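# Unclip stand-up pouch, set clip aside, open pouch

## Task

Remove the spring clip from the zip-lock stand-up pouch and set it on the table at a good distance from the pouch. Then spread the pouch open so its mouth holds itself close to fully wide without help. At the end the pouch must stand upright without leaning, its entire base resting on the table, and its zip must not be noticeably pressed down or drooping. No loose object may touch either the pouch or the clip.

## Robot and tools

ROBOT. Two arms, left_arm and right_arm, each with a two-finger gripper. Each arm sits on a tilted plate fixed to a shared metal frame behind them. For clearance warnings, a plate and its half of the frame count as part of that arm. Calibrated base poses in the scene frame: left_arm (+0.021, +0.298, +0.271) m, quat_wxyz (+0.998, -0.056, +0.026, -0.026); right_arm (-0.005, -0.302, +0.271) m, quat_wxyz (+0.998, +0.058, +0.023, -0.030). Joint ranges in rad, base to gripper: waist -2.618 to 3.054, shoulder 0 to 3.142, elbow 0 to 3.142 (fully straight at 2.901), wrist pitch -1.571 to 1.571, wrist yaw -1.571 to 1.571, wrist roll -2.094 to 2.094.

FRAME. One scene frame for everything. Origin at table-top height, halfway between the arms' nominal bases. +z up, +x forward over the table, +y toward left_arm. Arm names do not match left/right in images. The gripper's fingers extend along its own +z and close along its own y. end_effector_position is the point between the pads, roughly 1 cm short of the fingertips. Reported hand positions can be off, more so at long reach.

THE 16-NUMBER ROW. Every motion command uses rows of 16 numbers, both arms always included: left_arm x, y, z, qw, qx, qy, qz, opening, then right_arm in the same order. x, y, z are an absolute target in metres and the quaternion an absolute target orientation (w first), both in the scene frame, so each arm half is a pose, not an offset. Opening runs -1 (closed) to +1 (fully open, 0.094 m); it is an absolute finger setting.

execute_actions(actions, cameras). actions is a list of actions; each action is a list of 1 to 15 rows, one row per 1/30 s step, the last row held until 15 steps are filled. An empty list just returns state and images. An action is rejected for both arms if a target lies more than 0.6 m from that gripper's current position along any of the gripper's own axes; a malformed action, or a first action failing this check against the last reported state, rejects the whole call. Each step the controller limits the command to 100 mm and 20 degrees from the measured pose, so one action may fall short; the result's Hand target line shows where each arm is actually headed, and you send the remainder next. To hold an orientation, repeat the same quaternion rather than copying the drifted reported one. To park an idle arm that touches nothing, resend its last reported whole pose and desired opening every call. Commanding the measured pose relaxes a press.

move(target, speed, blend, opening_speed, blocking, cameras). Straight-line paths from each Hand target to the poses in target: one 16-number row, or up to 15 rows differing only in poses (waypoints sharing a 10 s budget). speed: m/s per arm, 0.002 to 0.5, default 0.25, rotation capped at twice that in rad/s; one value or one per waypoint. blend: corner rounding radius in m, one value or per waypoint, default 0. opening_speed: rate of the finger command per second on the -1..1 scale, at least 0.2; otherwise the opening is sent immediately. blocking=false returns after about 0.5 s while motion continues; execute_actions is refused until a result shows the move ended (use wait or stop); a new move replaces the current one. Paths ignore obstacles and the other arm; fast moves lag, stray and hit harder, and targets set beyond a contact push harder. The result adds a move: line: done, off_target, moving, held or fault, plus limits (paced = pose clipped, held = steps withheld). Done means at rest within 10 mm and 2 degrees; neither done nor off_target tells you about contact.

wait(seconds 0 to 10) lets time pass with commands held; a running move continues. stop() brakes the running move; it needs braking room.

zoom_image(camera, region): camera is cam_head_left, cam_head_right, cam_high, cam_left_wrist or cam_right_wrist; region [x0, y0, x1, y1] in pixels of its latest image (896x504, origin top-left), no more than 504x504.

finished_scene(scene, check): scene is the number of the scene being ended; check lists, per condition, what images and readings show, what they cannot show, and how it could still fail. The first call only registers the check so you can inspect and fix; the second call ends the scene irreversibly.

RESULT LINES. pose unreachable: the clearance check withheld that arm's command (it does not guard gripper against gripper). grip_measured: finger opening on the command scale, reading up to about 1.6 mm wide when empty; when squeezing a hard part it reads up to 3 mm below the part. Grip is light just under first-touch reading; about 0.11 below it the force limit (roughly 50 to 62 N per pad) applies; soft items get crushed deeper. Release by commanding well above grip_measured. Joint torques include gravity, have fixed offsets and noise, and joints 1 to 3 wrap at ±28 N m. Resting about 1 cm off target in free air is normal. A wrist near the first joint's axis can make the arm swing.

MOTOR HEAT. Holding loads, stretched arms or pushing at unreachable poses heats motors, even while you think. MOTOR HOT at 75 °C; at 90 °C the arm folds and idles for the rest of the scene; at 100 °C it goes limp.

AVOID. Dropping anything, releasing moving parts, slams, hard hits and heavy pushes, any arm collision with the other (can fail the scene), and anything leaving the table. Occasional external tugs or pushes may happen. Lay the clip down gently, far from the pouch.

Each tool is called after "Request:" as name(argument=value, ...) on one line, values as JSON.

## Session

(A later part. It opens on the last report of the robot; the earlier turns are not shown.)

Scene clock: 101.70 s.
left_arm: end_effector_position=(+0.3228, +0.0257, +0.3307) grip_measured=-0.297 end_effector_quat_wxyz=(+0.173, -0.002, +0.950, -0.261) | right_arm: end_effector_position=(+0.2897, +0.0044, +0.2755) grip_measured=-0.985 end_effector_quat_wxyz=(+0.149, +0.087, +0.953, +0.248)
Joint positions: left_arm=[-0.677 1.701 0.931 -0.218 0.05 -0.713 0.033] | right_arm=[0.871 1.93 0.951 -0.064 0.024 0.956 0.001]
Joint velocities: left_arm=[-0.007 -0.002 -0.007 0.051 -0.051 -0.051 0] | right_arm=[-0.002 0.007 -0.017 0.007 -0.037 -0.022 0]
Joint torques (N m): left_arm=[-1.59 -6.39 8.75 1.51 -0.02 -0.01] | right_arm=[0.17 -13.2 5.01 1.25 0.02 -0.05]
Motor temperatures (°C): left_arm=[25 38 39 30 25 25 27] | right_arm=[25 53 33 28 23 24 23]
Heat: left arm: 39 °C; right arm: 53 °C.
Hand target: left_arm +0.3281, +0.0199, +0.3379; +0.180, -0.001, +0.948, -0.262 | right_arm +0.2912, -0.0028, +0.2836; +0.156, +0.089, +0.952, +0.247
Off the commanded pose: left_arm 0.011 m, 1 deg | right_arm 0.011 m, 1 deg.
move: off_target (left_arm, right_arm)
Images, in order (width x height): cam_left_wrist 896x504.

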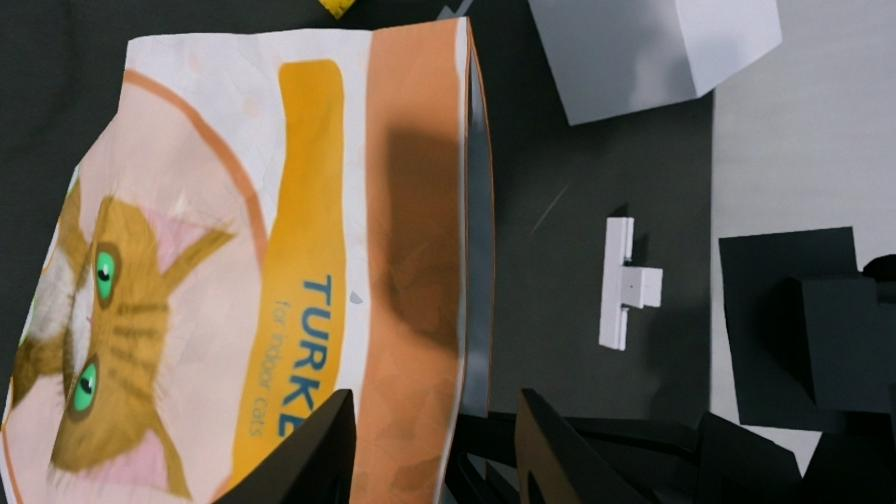

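Request:
move(target=[0.330,0.019,0.322,0.18,-0.001,0.9475,-0.262,-0.3,0.291,-0.003,0.284,0.156,0.089,0.952,0.247,-0.99], speed=0.03, cameras=["cam_left_wrist","cam_right_wrist"])

Request:
zoom_image(camera="cam_left_wrist", region=[400, 250, 700, 504])

Scene clock: 103.00 s.
left_arm: end_effector_position=(+0.3257, +0.0217, +0.3212) grip_measured=-0.297 end_effector_quat_wxyz=(+0.173, -0.002, +0.950, -0.260) | right_arm: end_effector_position=(+0.2897, +0.0044, +0.2755) grip_measured=-0.985 end_effector_quat_wxyz=(+0.149, +0.087, +0.953, +0.248)
Joint positions: left_arm=[-0.677 1.738 0.931 -0.182 0.05 -0.714 0.033] | right_arm=[0.871 1.93 0.951 -0.064 0.024 0.956 0.001]
Joint velocities: left_arm=[-0.017 0.002 -0.007 -0.037 0.022 -0.095 -0.001] | right_arm=[0.002 -0.007 -0.007 -0.037 -0.037 -0.095 0.001]
Joint torques (N m): left_arm=[-0.94 -6.64 6.26 1.76 0.04 0.04] | right_arm=[0.18 -13.22 5.04 1.24 0.03 -0.06]
Motor temperatures (°C): left_arm=[25 38 39 30 25 25 27] | right_arm=[25 54 33 28 23 24 23]
Heat: left arm: 39 °C; right arm: 54 °C.
Hand target: left_arm +0.3298, +0.0191, +0.3221; +0.180, -0.001, +0.948, -0.262 | right_arm +0.2912, -0.0028, +0.2836; +0.156, +0.089, +0.952, +0.247
Off the commanded pose: left_arm 0.005 m, 1 deg | right_arm 0.011 m, 1 deg.
move: off_target (right_arm)
Images, in order (width x height): cam_left_wrist 896x504, cam_right_wrist 896x504.

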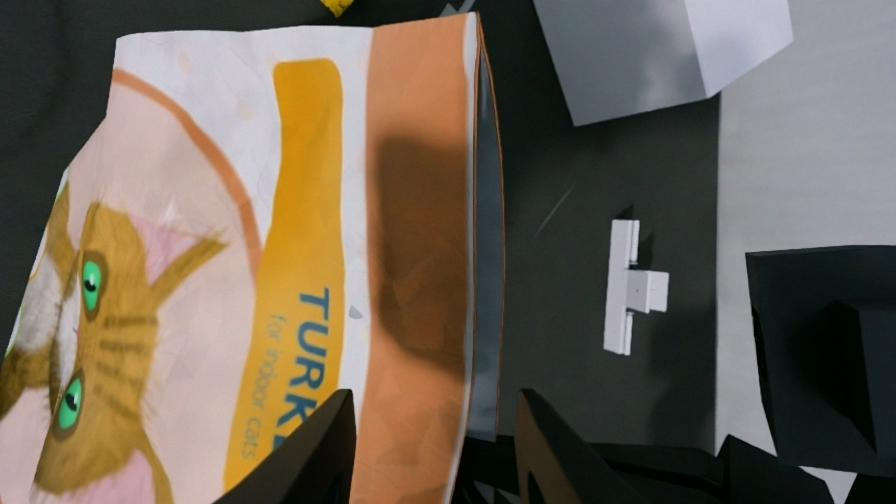

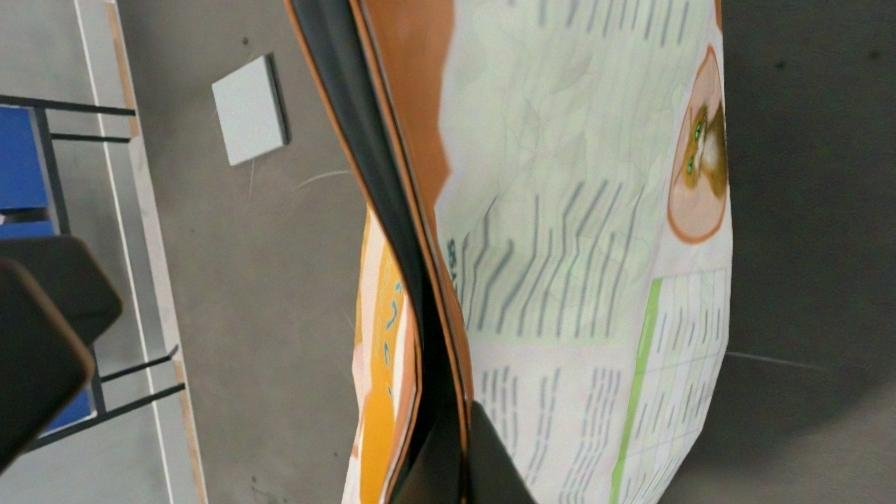

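Scaled by 1.680 from the camera's 896x504 image, which has a finer 1280x720 frame.

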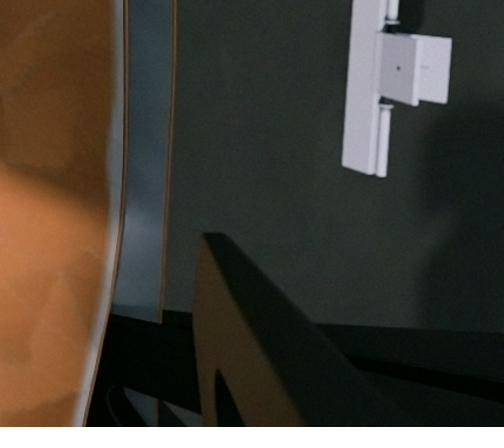

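Request:
move(target=[0.331,0.022,0.311,0.18,-0.001,0.9475,-0.262,-0.3,0.291,-0.003,0.284,0.156,0.089,0.952,0.247,-0.99], speed=0.03, cameras=["cam_left_wrist","cam_right_wrist"])

Request:
zoom_image(camera="cam_left_wrist", region=[400, 250, 700, 504])

Scene clock: 104.37 s.
left_arm: end_effector_position=(+0.3332, +0.0188, +0.3200) grip_measured=-0.297 end_effector_quat_wxyz=(+0.184, -0.003, +0.946, -0.267) | right_arm: end_effector_position=(+0.2897, +0.0044, +0.2755) grip_measured=-0.985 end_effector_quat_wxyz=(+0.149, +0.087, +0.953, +0.248)
Joint positions: left_arm=[-0.67 1.756 0.931 -0.139 0.05 -0.707 0.033] | right_arm=[0.871 1.93 0.951 -0.064 0.024 0.956 0.001]
Joint velocities: left_arm=[-0.007 0.007 -0.012 -0.095 0.081 0.007 0.001] | right_arm=[-0.012 -0.012 0.002 -0.007 0.037 -0.066 0.001]
Joint torques (N m): left_arm=[-0.54 -6.74 4.08 1.79 0.11 0.07] | right_arm=[0.17 -13.26 5.01 1.24 0.01 -0.05]
Motor temperatures (°C): left_arm=[25 38 38 30 25 25 27] | right_arm=[25 54 33 28 23 24 23]
Heat: left arm: 38 °C; right arm: 54 °C.
Hand target: left_arm +0.3308, +0.0222, +0.3111; +0.180, -0.001, +0.948, -0.262 | right_arm +0.2912, -0.0028, +0.2836; +0.156, +0.089, +0.952, +0.247
Off the commanded pose: left_arm 0.010 m, 1 deg | right_arm 0.011 m, 1 deg.
move: off_target (right_arm)
Images, in order (width x height): cam_left_wrist 896x504, cam_right_wrist 896x504.

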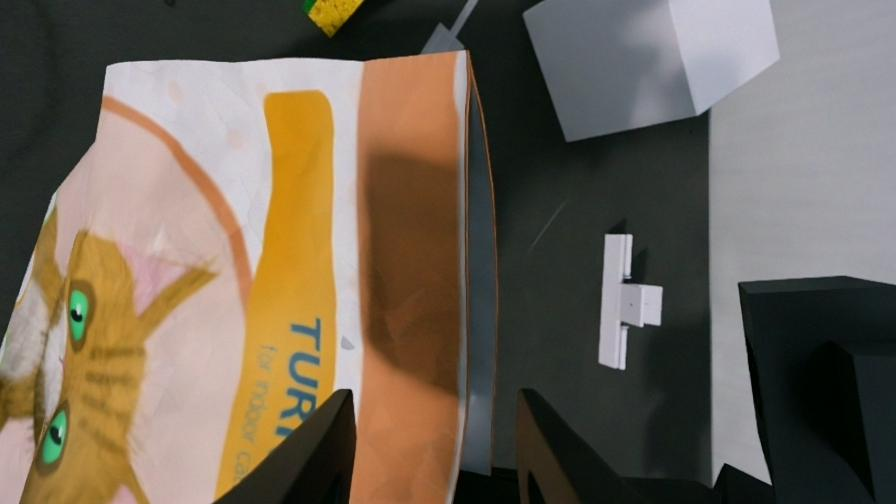

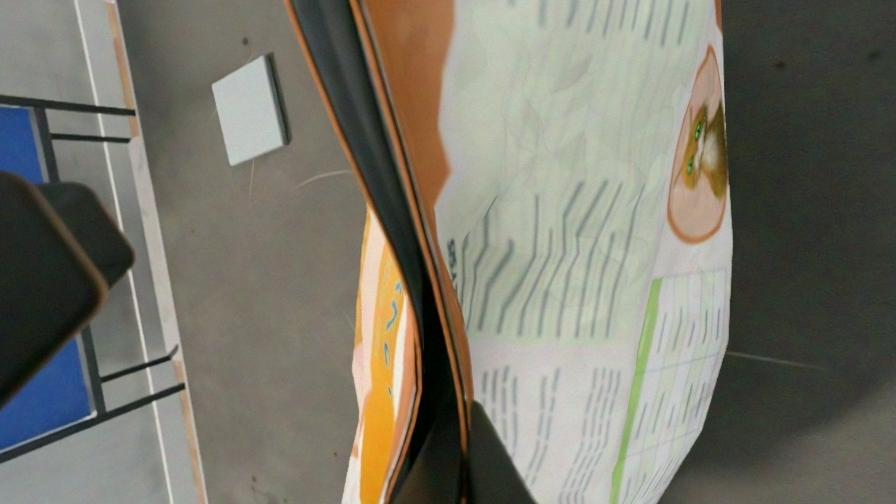

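Scaled by 1.680 from the camera's 896x504 image, which has a finer 1280x720 frame.

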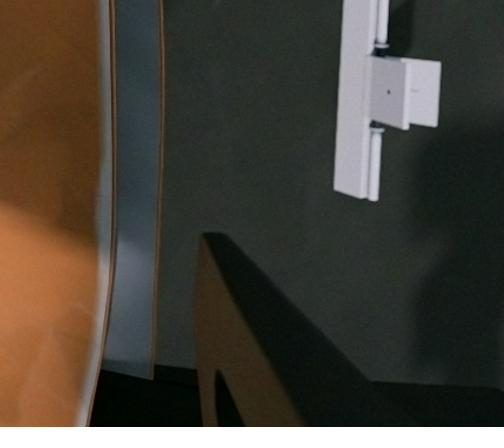

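Request:
move(target=[0.328,0.0275,0.304,0.18,-0.001,0.9475,-0.262,-0.3,0.291,-0.003,0.284,0.156,0.089,0.952,0.247,-0.99], speed=0.04, cameras=["cam_left_wrist","cam_right_wrist"])

Request:
zoom_image(camera="cam_left_wrist", region=[400, 250, 700, 504])

Scene clock: 105.57 s.
left_arm: end_effector_position=(+0.3295, +0.0255, +0.3097) grip_measured=-0.297 end_effector_quat_wxyz=(+0.182, -0.003, +0.948, -0.262) | right_arm: end_effector_position=(+0.2897, +0.0044, +0.2755) grip_measured=-0.985 end_effector_quat_wxyz=(+0.149, +0.087, +0.953, +0.248)
Joint positions: left_arm=[-0.66 1.756 0.89 -0.106 0.05 -0.699 0.033] | right_arm=[0.871 1.93 0.951 -0.064 0.024 0.956 0.001]
Joint velocities: left_arm=[-0.007 -0.002 0.022 0.022 -0.022 -0.037 0] | right_arm=[0.002 -0.012 0.007 -0.066 0.022 -0.066 0]
Joint torques (N m): left_arm=[-0.49 -6.97 4.23 1.83 0.18 0.08] | right_arm=[0.2 -13.23 5.05 1.24 0.01 -0.05]
Motor temperatures (°C): left_arm=[25 38 38 30 25 25 27] | right_arm=[25 54 33 28 23 24 23]
Heat: left arm: 38 °C; right arm: 54 °C.
Hand target: left_arm +0.3277, +0.0276, +0.3041; +0.180, -0.001, +0.948, -0.262 | right_arm +0.2912, -0.0028, +0.2836; +0.156, +0.089, +0.952, +0.247
Off the commanded pose: left_arm 0.006 m, 0 deg | right_arm 0.011 m, 1 deg.
move: off_target (right_arm)
Images, in order (width x height): cam_left_wrist 896x504, cam_right_wrist 896x504.

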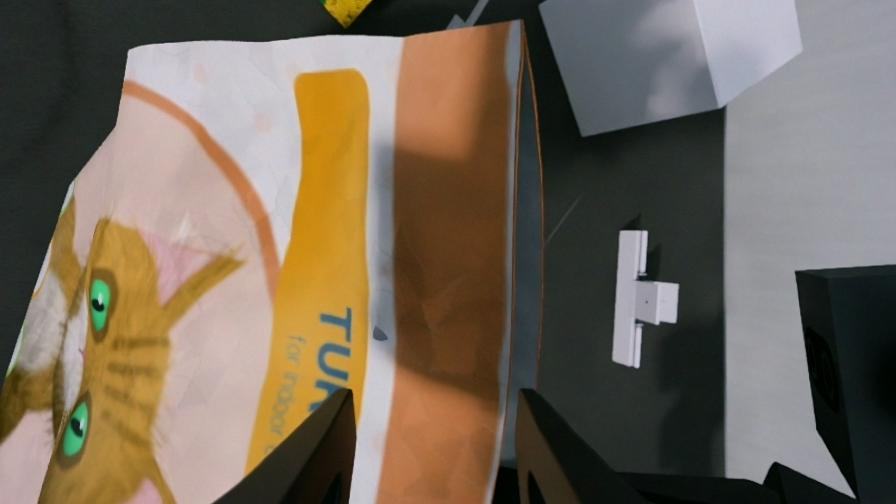

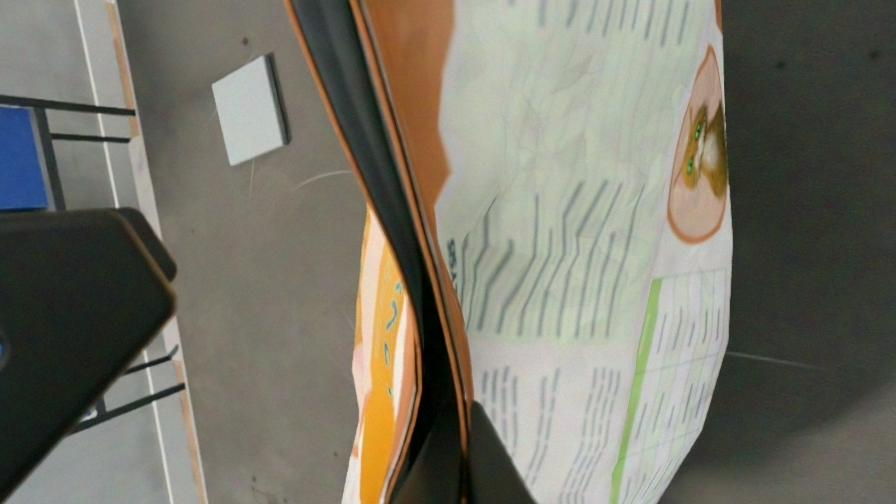

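Scaled by 1.680 from the camera's 896x504 image, which has a finer 1280x720 frame.

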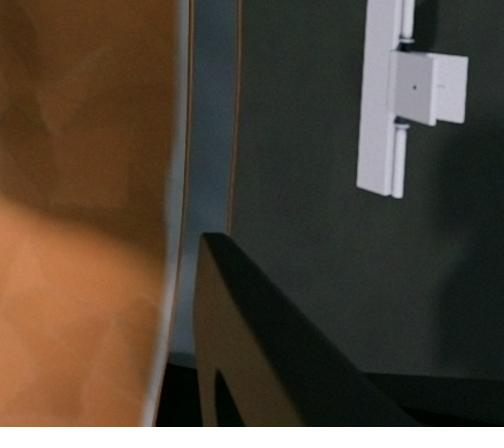

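Request:
move(target=[0.328,0.025,0.293,0.18,-0.001,0.9475,-0.262,-0.3,0.291,-0.003,0.284,0.156,0.089,0.952,0.247,-0.99], speed=0.03, cameras=["cam_left_wrist","cam_right_wrist"])

Request:
zoom_image(camera="cam_left_wrist", region=[400, 250, 700, 504])

Scene clock: 106.87 s.
left_arm: end_effector_position=(+0.3302, +0.0233, +0.2996) grip_measured=-0.297 end_effector_quat_wxyz=(+0.184, -0.003, +0.947, -0.263) | right_arm: end_effector_position=(+0.2897, +0.0044, +0.2755) grip_measured=-0.985 end_effector_quat_wxyz=(+0.149, +0.087, +0.953, +0.248)
Joint positions: left_arm=[-0.66 1.787 0.875 -0.058 0.05 -0.699 0.033] | right_arm=[0.871 1.93 0.951 -0.064 0.024 0.956 0.001]
Joint velocities: left_arm=[0.007 -0.002 0.017 0.022 -0.007 -0.081 -0.001] | right_arm=[0.017 0.007 -0.007 0.007 -0.037 0.037 0]
Joint torques (N m): left_arm=[-0.65 -6.84 4.19 1.79 0.16 0.07] | right_arm=[0.18 -13.24 5.04 1.24 0.01 -0.06]
Motor temperatures (°C): left_arm=[25 38 38 30 25 25 27] | right_arm=[25 54 33 28 23 24 23]
Heat: left arm: 38 °C; right arm: 54 °C.
Hand target: left_arm +0.3278, +0.0252, +0.2931; +0.180, -0.001, +0.948, -0.262 | right_arm +0.2912, -0.0028, +0.2836; +0.156, +0.089, +0.952, +0.247
Off the commanded pose: left_arm 0.007 m, 1 deg | right_arm 0.011 m, 1 deg.
move: off_target (right_arm)
Images, in order (width x height): cam_left_wrist 896x504, cam_right_wrist 896x504.

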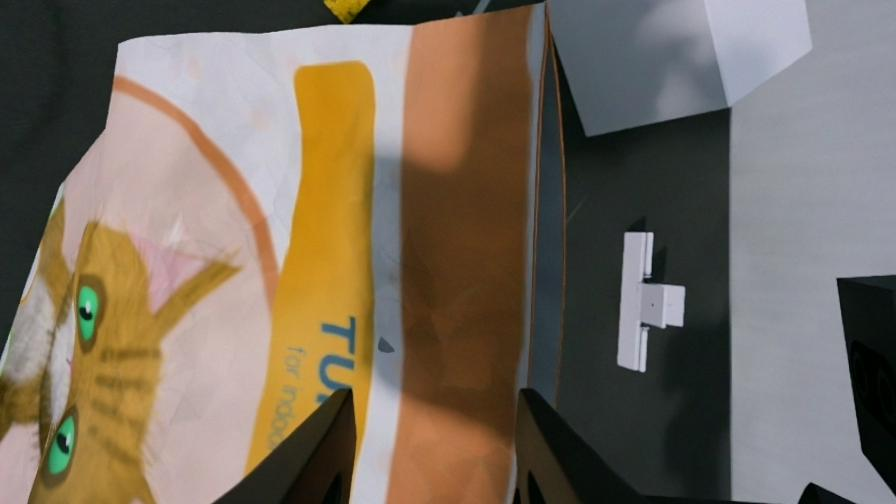

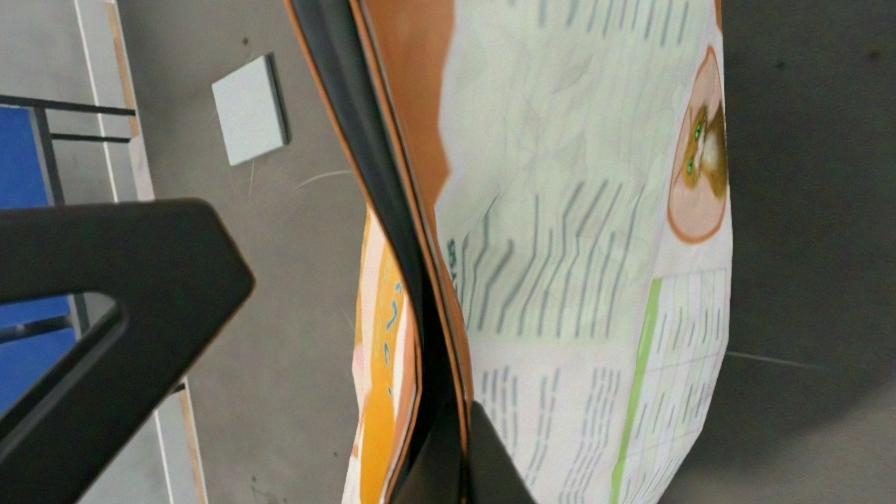

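Scaled by 1.680 from the camera's 896x504 image, which has a finer 1280x720 frame.

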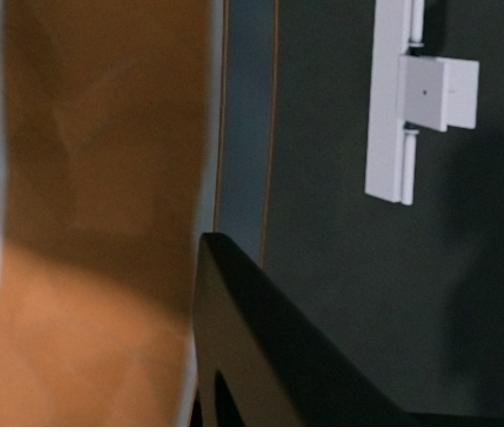

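Request:
move(target=[[0.328,0.032,0.310,0.18,-0.001,0.9475,-0.262,-0.3,0.291,-0.003,0.284,0.156,0.089,0.952,0.247,-0.99],[0.328,0.012,0.311,0.18,-0.001,0.9475,-0.262,-0.3,0.291,-0.003,0.284,0.156,0.089,0.952,0.247,-0.99]], speed=0.04, cameras=["cam_left_wrist","cam_right_wrist"])

Request:
zoom_image(camera="cam_left_wrist", region=[400, 250, 700, 504])

Scene clock: 109.60 s.
left_arm: end_effector_position=(+0.3228, +0.0181, +0.3056) grip_measured=-0.297 end_effector_quat_wxyz=(+0.174, -0.002, +0.949, -0.262) | right_arm: end_effector_position=(+0.2897, +0.0044, +0.2755) grip_measured=-0.985 end_effector_quat_wxyz=(+0.149, +0.087, +0.953, +0.248)
Joint positions: left_arm=[-0.685 1.774 0.895 -0.108 0.046 -0.72 0.033] | right_arm=[0.871 1.93 0.951 -0.064 0.024 0.956 0.001]
Joint velocities: left_arm=[0.007 -0.012 0.007 -0.007 -0.051 0.022 0] | right_arm=[-0.002 -0.007 -0.002 0.081 -0.007 -0.022 -0.001]
Joint torques (N m): left_arm=[-1.63 -6.69 8.17 1.52 -0.05 -0.09] | right_arm=[0.18 -13.23 5.03 1.24 0.01 -0.05]
Motor temperatures (°C): left_arm=[25 38 38 30 25 25 27] | right_arm=[25 55 33 28 23 24 23]
Heat: left arm: 38 °C; right arm: 55 °C.
Hand target: left_arm +0.3279, +0.0121, +0.3111; +0.180, -0.001, +0.948, -0.262 | right_arm +0.2912, -0.0028, +0.2836; +0.156, +0.089, +0.952, +0.247
Off the commanded pose: left_arm 0.010 m, 1 deg | right_arm 0.011 m, 1 deg.
move: off_target (right_arm)
Images, in order (width x height): cam_left_wrist 896x504, cam_right_wrist 896x504.

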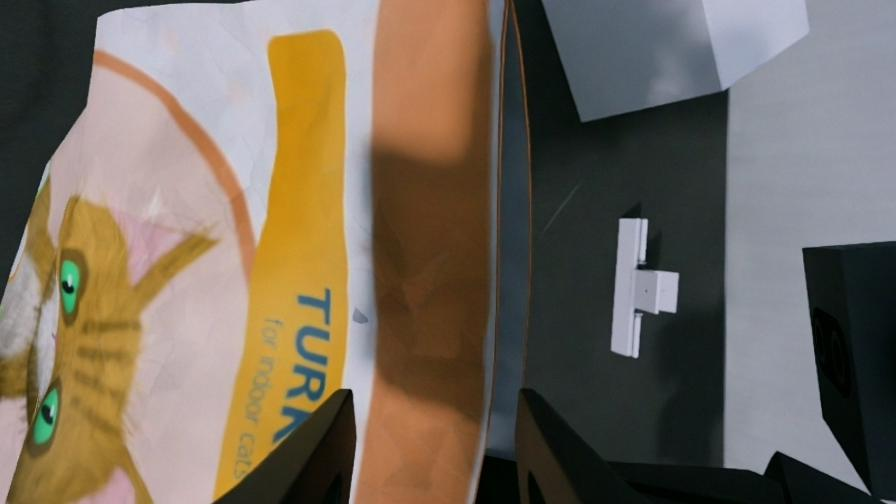

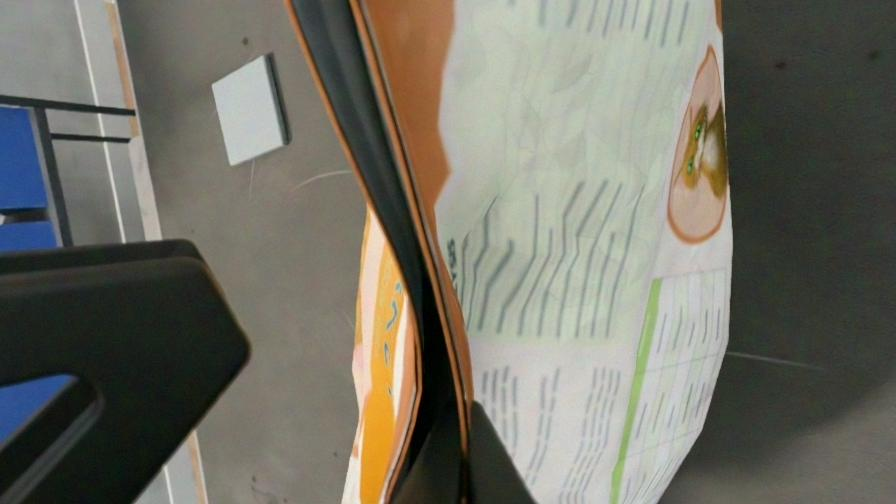

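Scaled by 1.680 from the camera's 896x504 image, which has a finer 1280x720 frame.

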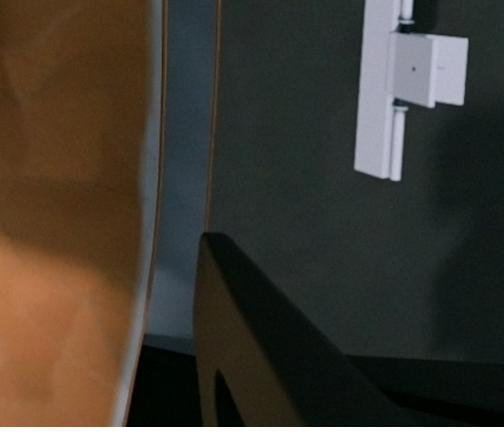

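Request:
move(target=[0.330,0.015,0.297,0.18,-0.001,0.9475,-0.262,-0.3,0.291,-0.003,0.284,0.156,0.089,0.952,0.247,-0.99], speed=0.03, cameras=["cam_left_wrist","cam_right_wrist"])

Request:
zoom_image(camera="cam_left_wrist", region=[400, 250, 700, 504])

Scene clock: 110.83 s.
left_arm: end_effector_position=(+0.3247, +0.0152, +0.2977) grip_measured=-0.297 end_effector_quat_wxyz=(+0.174, -0.001, +0.950, -0.261) | right_arm: end_effector_position=(+0.2897, +0.0044, +0.2755) grip_measured=-0.985 end_effector_quat_wxyz=(+0.149, +0.087, +0.953, +0.248)
Joint positions: left_arm=[-0.685 1.804 0.895 -0.078 0.046 -0.718 0.033] | right_arm=[0.871 1.93 0.951 -0.064 0.024 0.956 0.001]
Joint velocities: left_arm=[-0.007 -0.007 0.017 0.007 0.007 -0.007 0] | right_arm=[-0.007 0.007 -0.002 0.007 0.007 -0.022 0.001]
Joint torques (N m): left_arm=[-0.36 -6.87 5.76 1.81 0.07 0.08] | right_arm=[0.18 -13.24 5.04 1.25 0.01 -0.06]
Motor temperatures (°C): left_arm=[25 38 38 30 25 25 27] | right_arm=[25 55 33 28 23 24 23]
Heat: left arm: 38 °C; right arm: 55 °C.
Hand target: left_arm +0.3298, +0.0151, +0.2970; +0.180, -0.001, +0.948, -0.262 | right_arm +0.2912, -0.0028, +0.2836; +0.156, +0.089, +0.952, +0.247
Off the commanded pose: left_arm 0.005 m, 1 deg | right_arm 0.011 m, 1 deg.
move: off_target (right_arm)
Images, in order (width x height): cam_left_wrist 896x504, cam_right_wrist 896x504.

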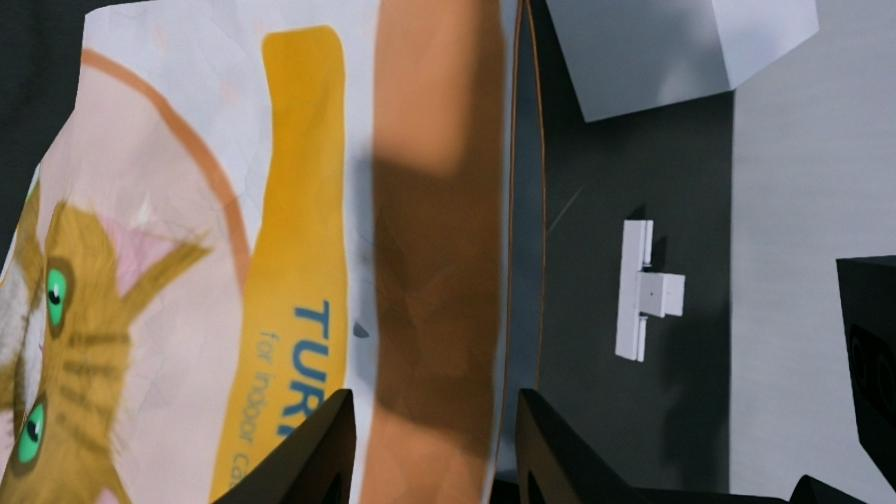

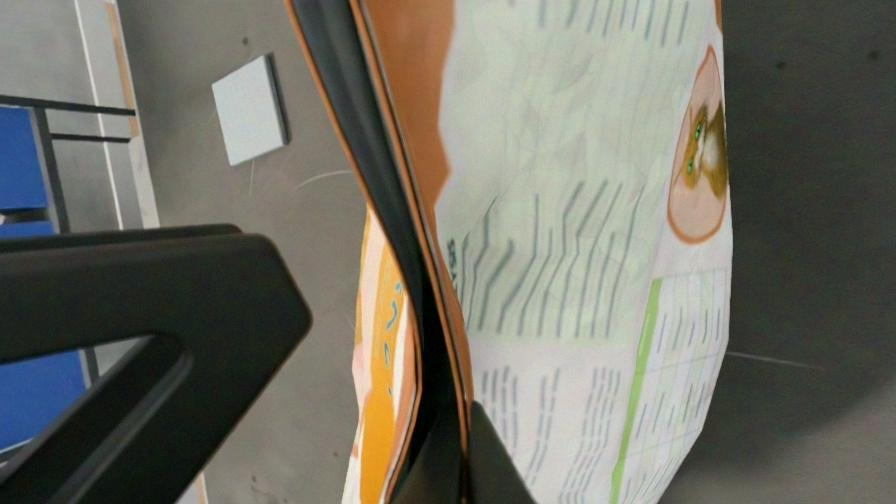

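Scaled by 1.680 from the camera's 896x504 image, which has a finer 1280x720 frame.

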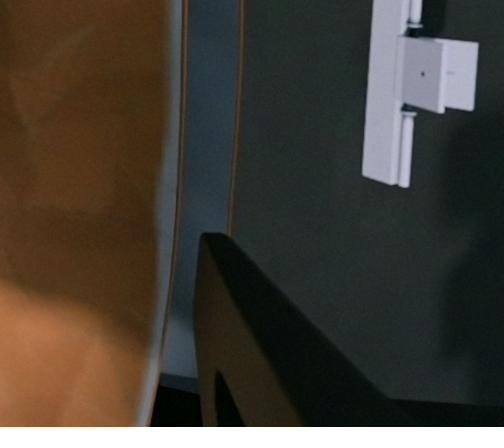

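Request:
move(target=[0.332,0.0105,0.287,0.18,-0.001,0.9475,-0.262,-0.3,0.291,-0.003,0.284,0.156,0.089,0.952,0.247,-0.99], speed=0.03, cameras=["cam_left_wrist","cam_right_wrist"])

Request:
zoom_image(camera="cam_left_wrist", region=[400, 250, 700, 504])

Scene clock: 112.13 s.
left_arm: end_effector_position=(+0.3266, +0.0117, +0.2870) grip_measured=-0.297 end_effector_quat_wxyz=(+0.173, -0.001, +0.950, -0.260) | right_arm: end_effector_position=(+0.2897, +0.0044, +0.2755) grip_measured=-0.985 end_effector_quat_wxyz=(+0.149, +0.087, +0.953, +0.248)
Joint positions: left_arm=[-0.685 1.845 0.895 -0.039 0.046 -0.718 0.033] | right_arm=[0.871 1.93 0.951 -0.064 0.024 0.956 0.001]
Joint velocities: left_arm=[0.002 0.012 0.012 0.007 -0.051 -0.022 0.001] | right_arm=[-0.007 -0.012 0.022 0.051 -0.081 0.051 -0.001]
Joint torques (N m): left_arm=[-0.61 -7.16 5.81 1.78 0.05 0.06] | right_arm=[0.2 -13.24 5.04 1.24 0.01 -0.05]
Motor temperatures (°C): left_arm=[25 38 38 30 25 25 27] | right_arm=[25 55 33 28 23 24 23]
Heat: left arm: 38 °C; right arm: 55 °C.
Hand target: left_arm +0.3318, +0.0107, +0.2871; +0.180, -0.001, +0.948, -0.262 | right_arm +0.2912, -0.0028, +0.2836; +0.156, +0.089, +0.952, +0.247
Off the commanded pose: left_arm 0.006 m, 1 deg | right_arm 0.011 m, 1 deg.
move: off_target (right_arm)
Images, in order (width x height): cam_left_wrist 896x504, cam_right_wrist 896x504.

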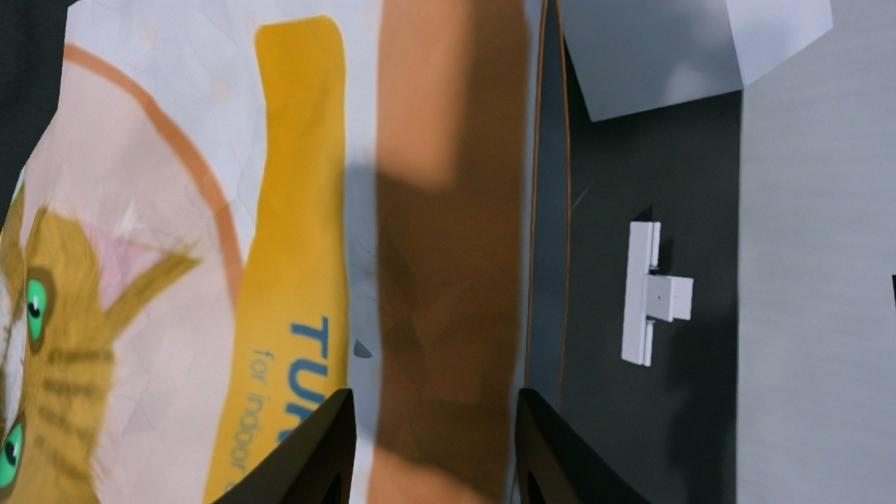

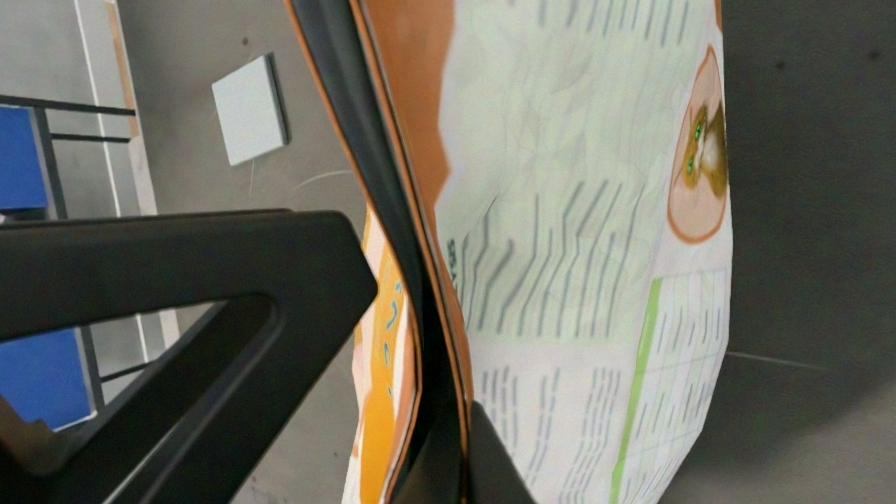

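Scaled by 1.680 from the camera's 896x504 image, which has a finer 1280x720 frame.

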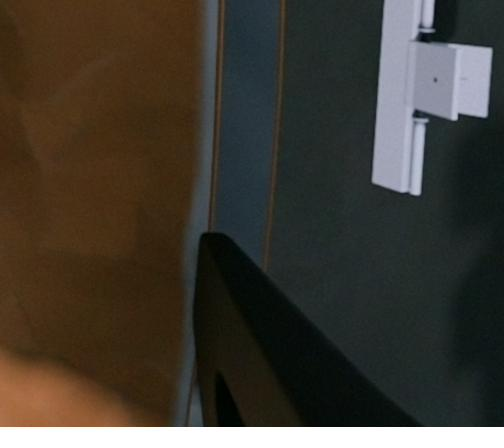

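Request:
move(target=[0.330,0.001,0.289,0.18,-0.001,0.9475,-0.262,-0.3,0.291,-0.003,0.284,0.156,0.089,0.952,0.247,-0.99], speed=0.03, cameras=["cam_left_wrist","cam_right_wrist"])

Request:
zoom_image(camera="cam_right_wrist", region=[300, 200, 550, 450])

Scene clock: 113.63 s.
left_arm: end_effector_position=(+0.3229, +0.0094, +0.2828) grip_measured=-0.297 end_effector_quat_wxyz=(+0.169, -0.002, +0.952, -0.257) | right_arm: end_effector_position=(+0.2897, +0.0044, +0.2755) grip_measured=-0.985 end_effector_quat_wxyz=(+0.149, +0.087, +0.953, +0.248)
Joint positions: left_arm=[-0.696 1.857 0.895 -0.038 0.04 -0.731 0.033] | right_arm=[0.871 1.93 0.951 -0.064 0.024 0.956 0.001]
Joint velocities: left_arm=[-0.017 -0.012 0.002 -0.051 -0.007 -0.022 0] | right_arm=[0.012 0.007 -0.007 -0.037 -0.007 -0.051 -0.001]
Joint torques (N m): left_arm=[-1.76 -7.08 7.69 1.68 -0.02 -0.06] | right_arm=[0.21 -13.24 5.03 1.24 0.01 -0.05]
Motor temperatures (°C): left_arm=[25 39 38 30 25 25 27] | right_arm=[25 55 33 28 23 24 23]
Heat: left arm: 39 °C; right arm: 55 °C.
Hand target: left_arm +0.3296, +0.0012, +0.2891; +0.180, -0.001, +0.948, -0.262 | right_arm +0.2912, -0.0028, +0.2836; +0.156, +0.089, +0.952, +0.247
Off the commanded pose: left_arm 0.013 m, 1 deg | right_arm 0.011 m, 1 deg.
move: off_target (left_arm, right_arm)
Images, in order (width x height): cam_left_wrist 896x504, cam_right_wrist 896x504.

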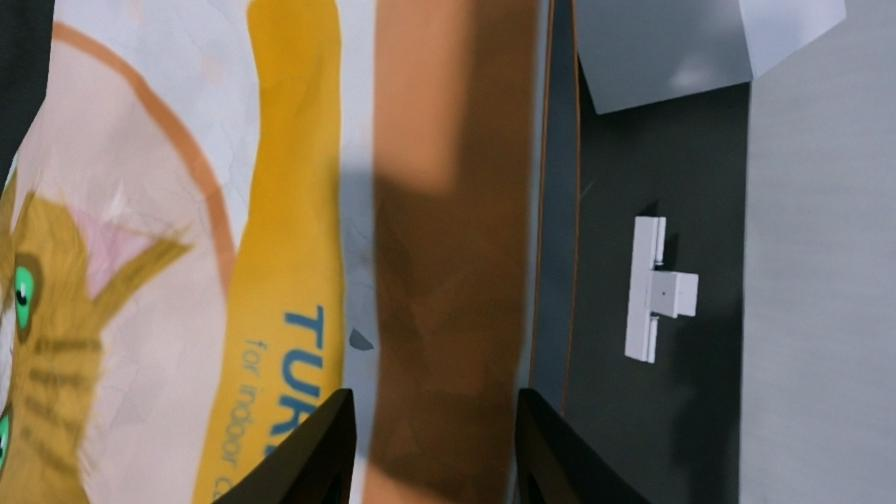

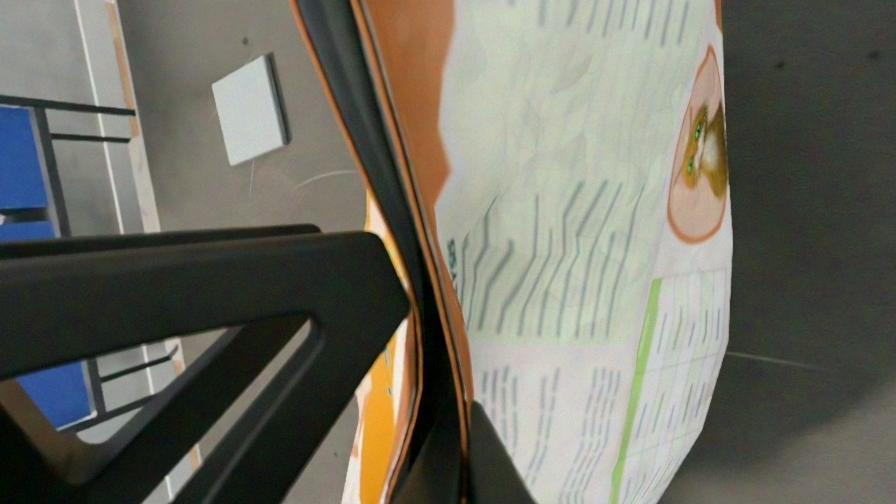

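Scaled by 2.016 from the camera's 896x504 image, which has a finer 1280x720 frame.

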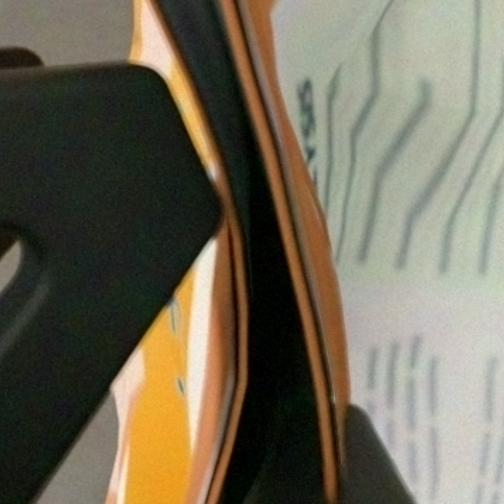

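Request:
move(target=[[0.328,0.022,0.295,0.18,-0.001,0.9475,-0.262,-0.3,0.291,-0.003,0.284,0.156,0.089,0.952,0.247,-0.99],[0.330,0.018,0.304,0.18,-0.001,0.9475,-0.262,-0.3,0.291,-0.003,0.284,0.156,0.089,0.952,0.247,-0.99],[0.332,-0.004,0.304,0.18,-0.001,0.9475,-0.262,-0.3,0.291,-0.003,0.284,0.156,0.089,0.952,0.247,-0.99]], speed=0.04, cameras=["cam_left_wrist","cam_right_wrist"])

Request:
zoom_image(camera="cam_right_wrist", region=[300, 200, 550, 450])

Request:
zoom_image(camera="cam_left_wrist", region=[400, 250, 700, 504])

Scene clock: 115.80 s.
left_arm: end_effector_position=(+0.3274, +0.0021, +0.2988) grip_measured=-0.297 end_effector_quat_wxyz=(+0.174, -0.002, +0.949, -0.262) | right_arm: end_effector_position=(+0.2897, +0.0044, +0.2755) grip_measured=-0.985 end_effector_quat_wxyz=(+0.149, +0.087, +0.953, +0.248)
Joint positions: left_arm=[-0.709 1.84 0.94 -0.084 0.033 -0.741 0.033] | right_arm=[0.871 1.93 0.951 -0.064 0.024 0.956 0.001]
Joint velocities: left_arm=[0.007 0.007 -0.002 -0.022 0.066 0.022 -0.001] | right_arm=[-0.007 0.007 0.007 -0.037 0.007 0.022 0.001]
Joint torques (N m): left_arm=[-1.73 -7.23 8.14 1.5 -0.04 -0.02] | right_arm=[0.17 -13.26 5.01 1.23 0.02 -0.05]
Motor temperatures (°C): left_arm=[25 39 38 30 25 25 27] | right_arm=[25 56 33 28 23 24 23]
Heat: left arm: 39 °C; right arm: 56 °C.
Hand target: left_arm +0.3319, -0.0042, +0.3040; +0.180, -0.001, +0.948, -0.262 | right_arm +0.2912, -0.0028, +0.2836; +0.156, +0.089, +0.952, +0.247
Off the commanded pose: left_arm 0.009 m, 1 deg | right_arm 0.011 m, 1 deg.
move: off_target (right_arm)
Images, in order (width x height): cam_left_wrist 896x504, cam_right_wrist 896x504.

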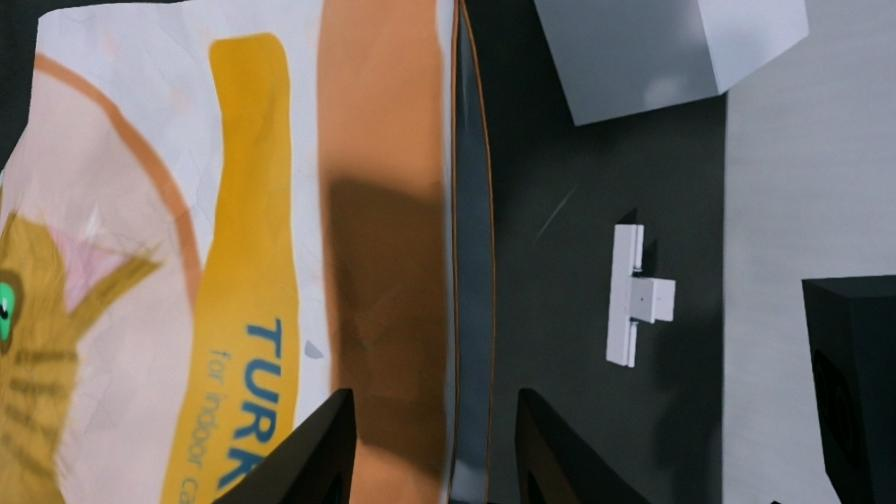

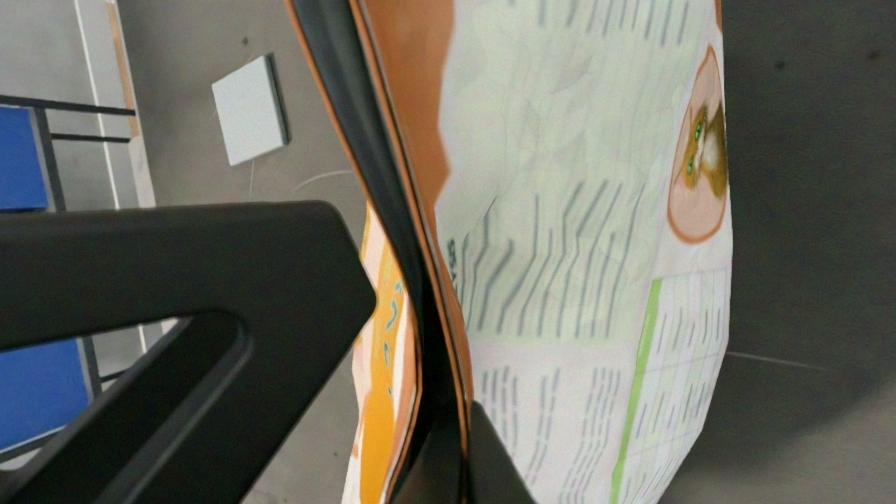

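Scaled by 2.016 from the camera's 896x504 image, which has a finer 1280x720 frame.

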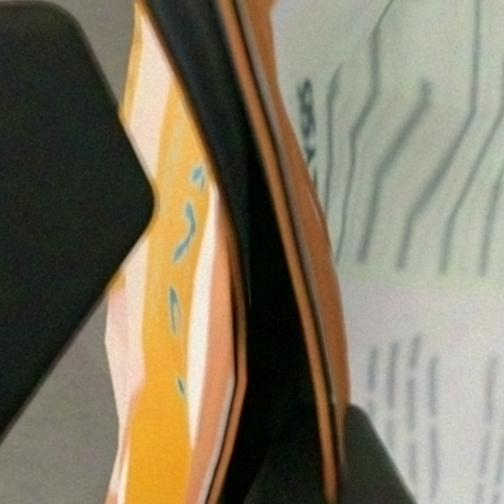

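Scaled by 1.680 from the camera's 896x504 image, which has a finer 1280x720 frame.

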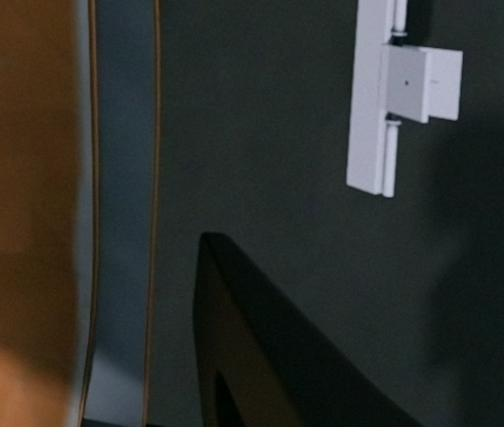

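Request:
move(target=[0.332,-0.0045,0.286,0.18,-0.001,0.9475,-0.262,-0.3,0.291,-0.003,0.284,0.156,0.089,0.952,0.247,-0.99], speed=0.03, cameras=["cam_left_wrist","cam_right_wrist"])

Request:
zoom_image(camera="cam_right_wrist", region=[300, 200, 550, 450])

Request:
zoom_image(camera="cam_left_wrist", region=[400, 250, 700, 504])

Scene clock: 117.50 s.
left_arm: end_effector_position=(+0.3296, -0.0014, +0.2894) grip_measured=-0.297 end_effector_quat_wxyz=(+0.175, -0.003, +0.949, -0.262) | right_arm: end_effector_position=(+0.2889, -0.0010, +0.2716) grip_measured=-0.985 end_effector_quat_wxyz=(+0.145, +0.091, +0.955, +0.242)
Joint positions: left_arm=[-0.709 1.876 0.94 -0.047 0.032 -0.742 0.033] | right_arm=[0.863 1.93 0.944 -0.072 0.024 0.956 0.001]
Joint velocities: left_arm=[0.002 -0.017 -0.007 -0.022 -0.11 -0.051 -0.001] | right_arm=[0.007 -0.007 0.002 -0.007 -0.022 -0.007 0]
Joint torques (N m): left_arm=[-1.32 -6.74 5.52 1.91 0.01 0.03] | right_arm=[0.83 -13.22 5.57 1.3 0.02 -0.05]
Motor temperatures (°C): left_arm=[25 39 38 30 25 25 27] | right_arm=[25 56 33 28 23 24 23]
Heat: left arm: 39 °C; right arm: 56 °C.
Hand target: left_arm +0.3317, -0.0043, +0.2860; +0.180, -0.001, +0.948, -0.262 | right_arm +0.2912, -0.0029, +0.2837; +0.156, +0.089, +0.952, +0.247
Off the commanded pose: left_arm 0.005 m, 1 deg | right_arm 0.013 m, 1 deg.
move: off_target (right_arm)
Images, in order (width x height): cam_left_wrist 896x504, cam_right_wrist 896x504.

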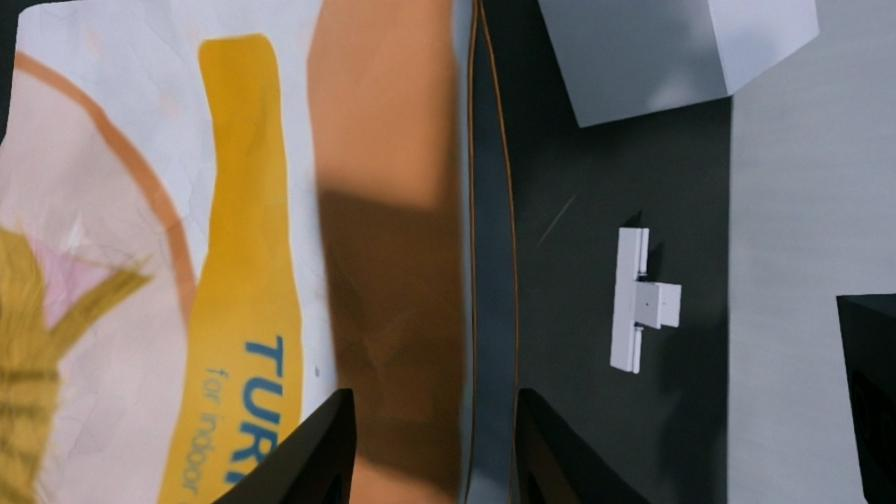

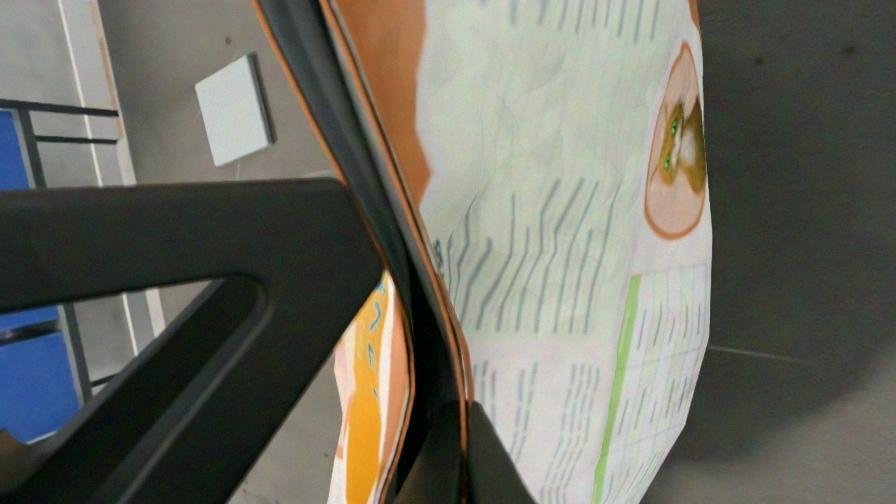

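Scaled by 2.016 from the camera's 896x504 image, which has a finer 1280x720 frame.

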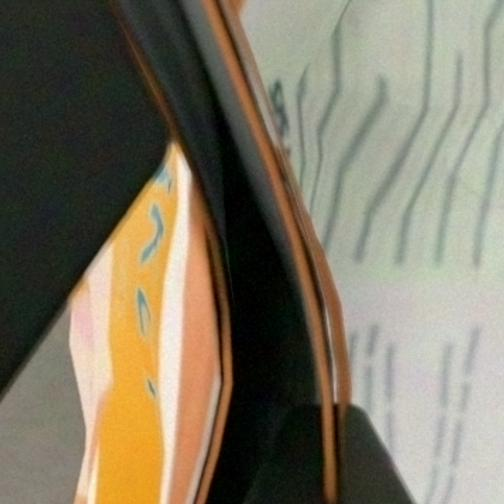

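Scaled by 1.680 from the camera's 896x504 image, which has a finer 1280x720 frame.

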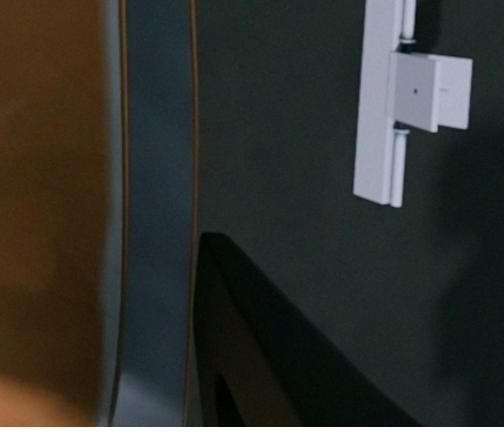

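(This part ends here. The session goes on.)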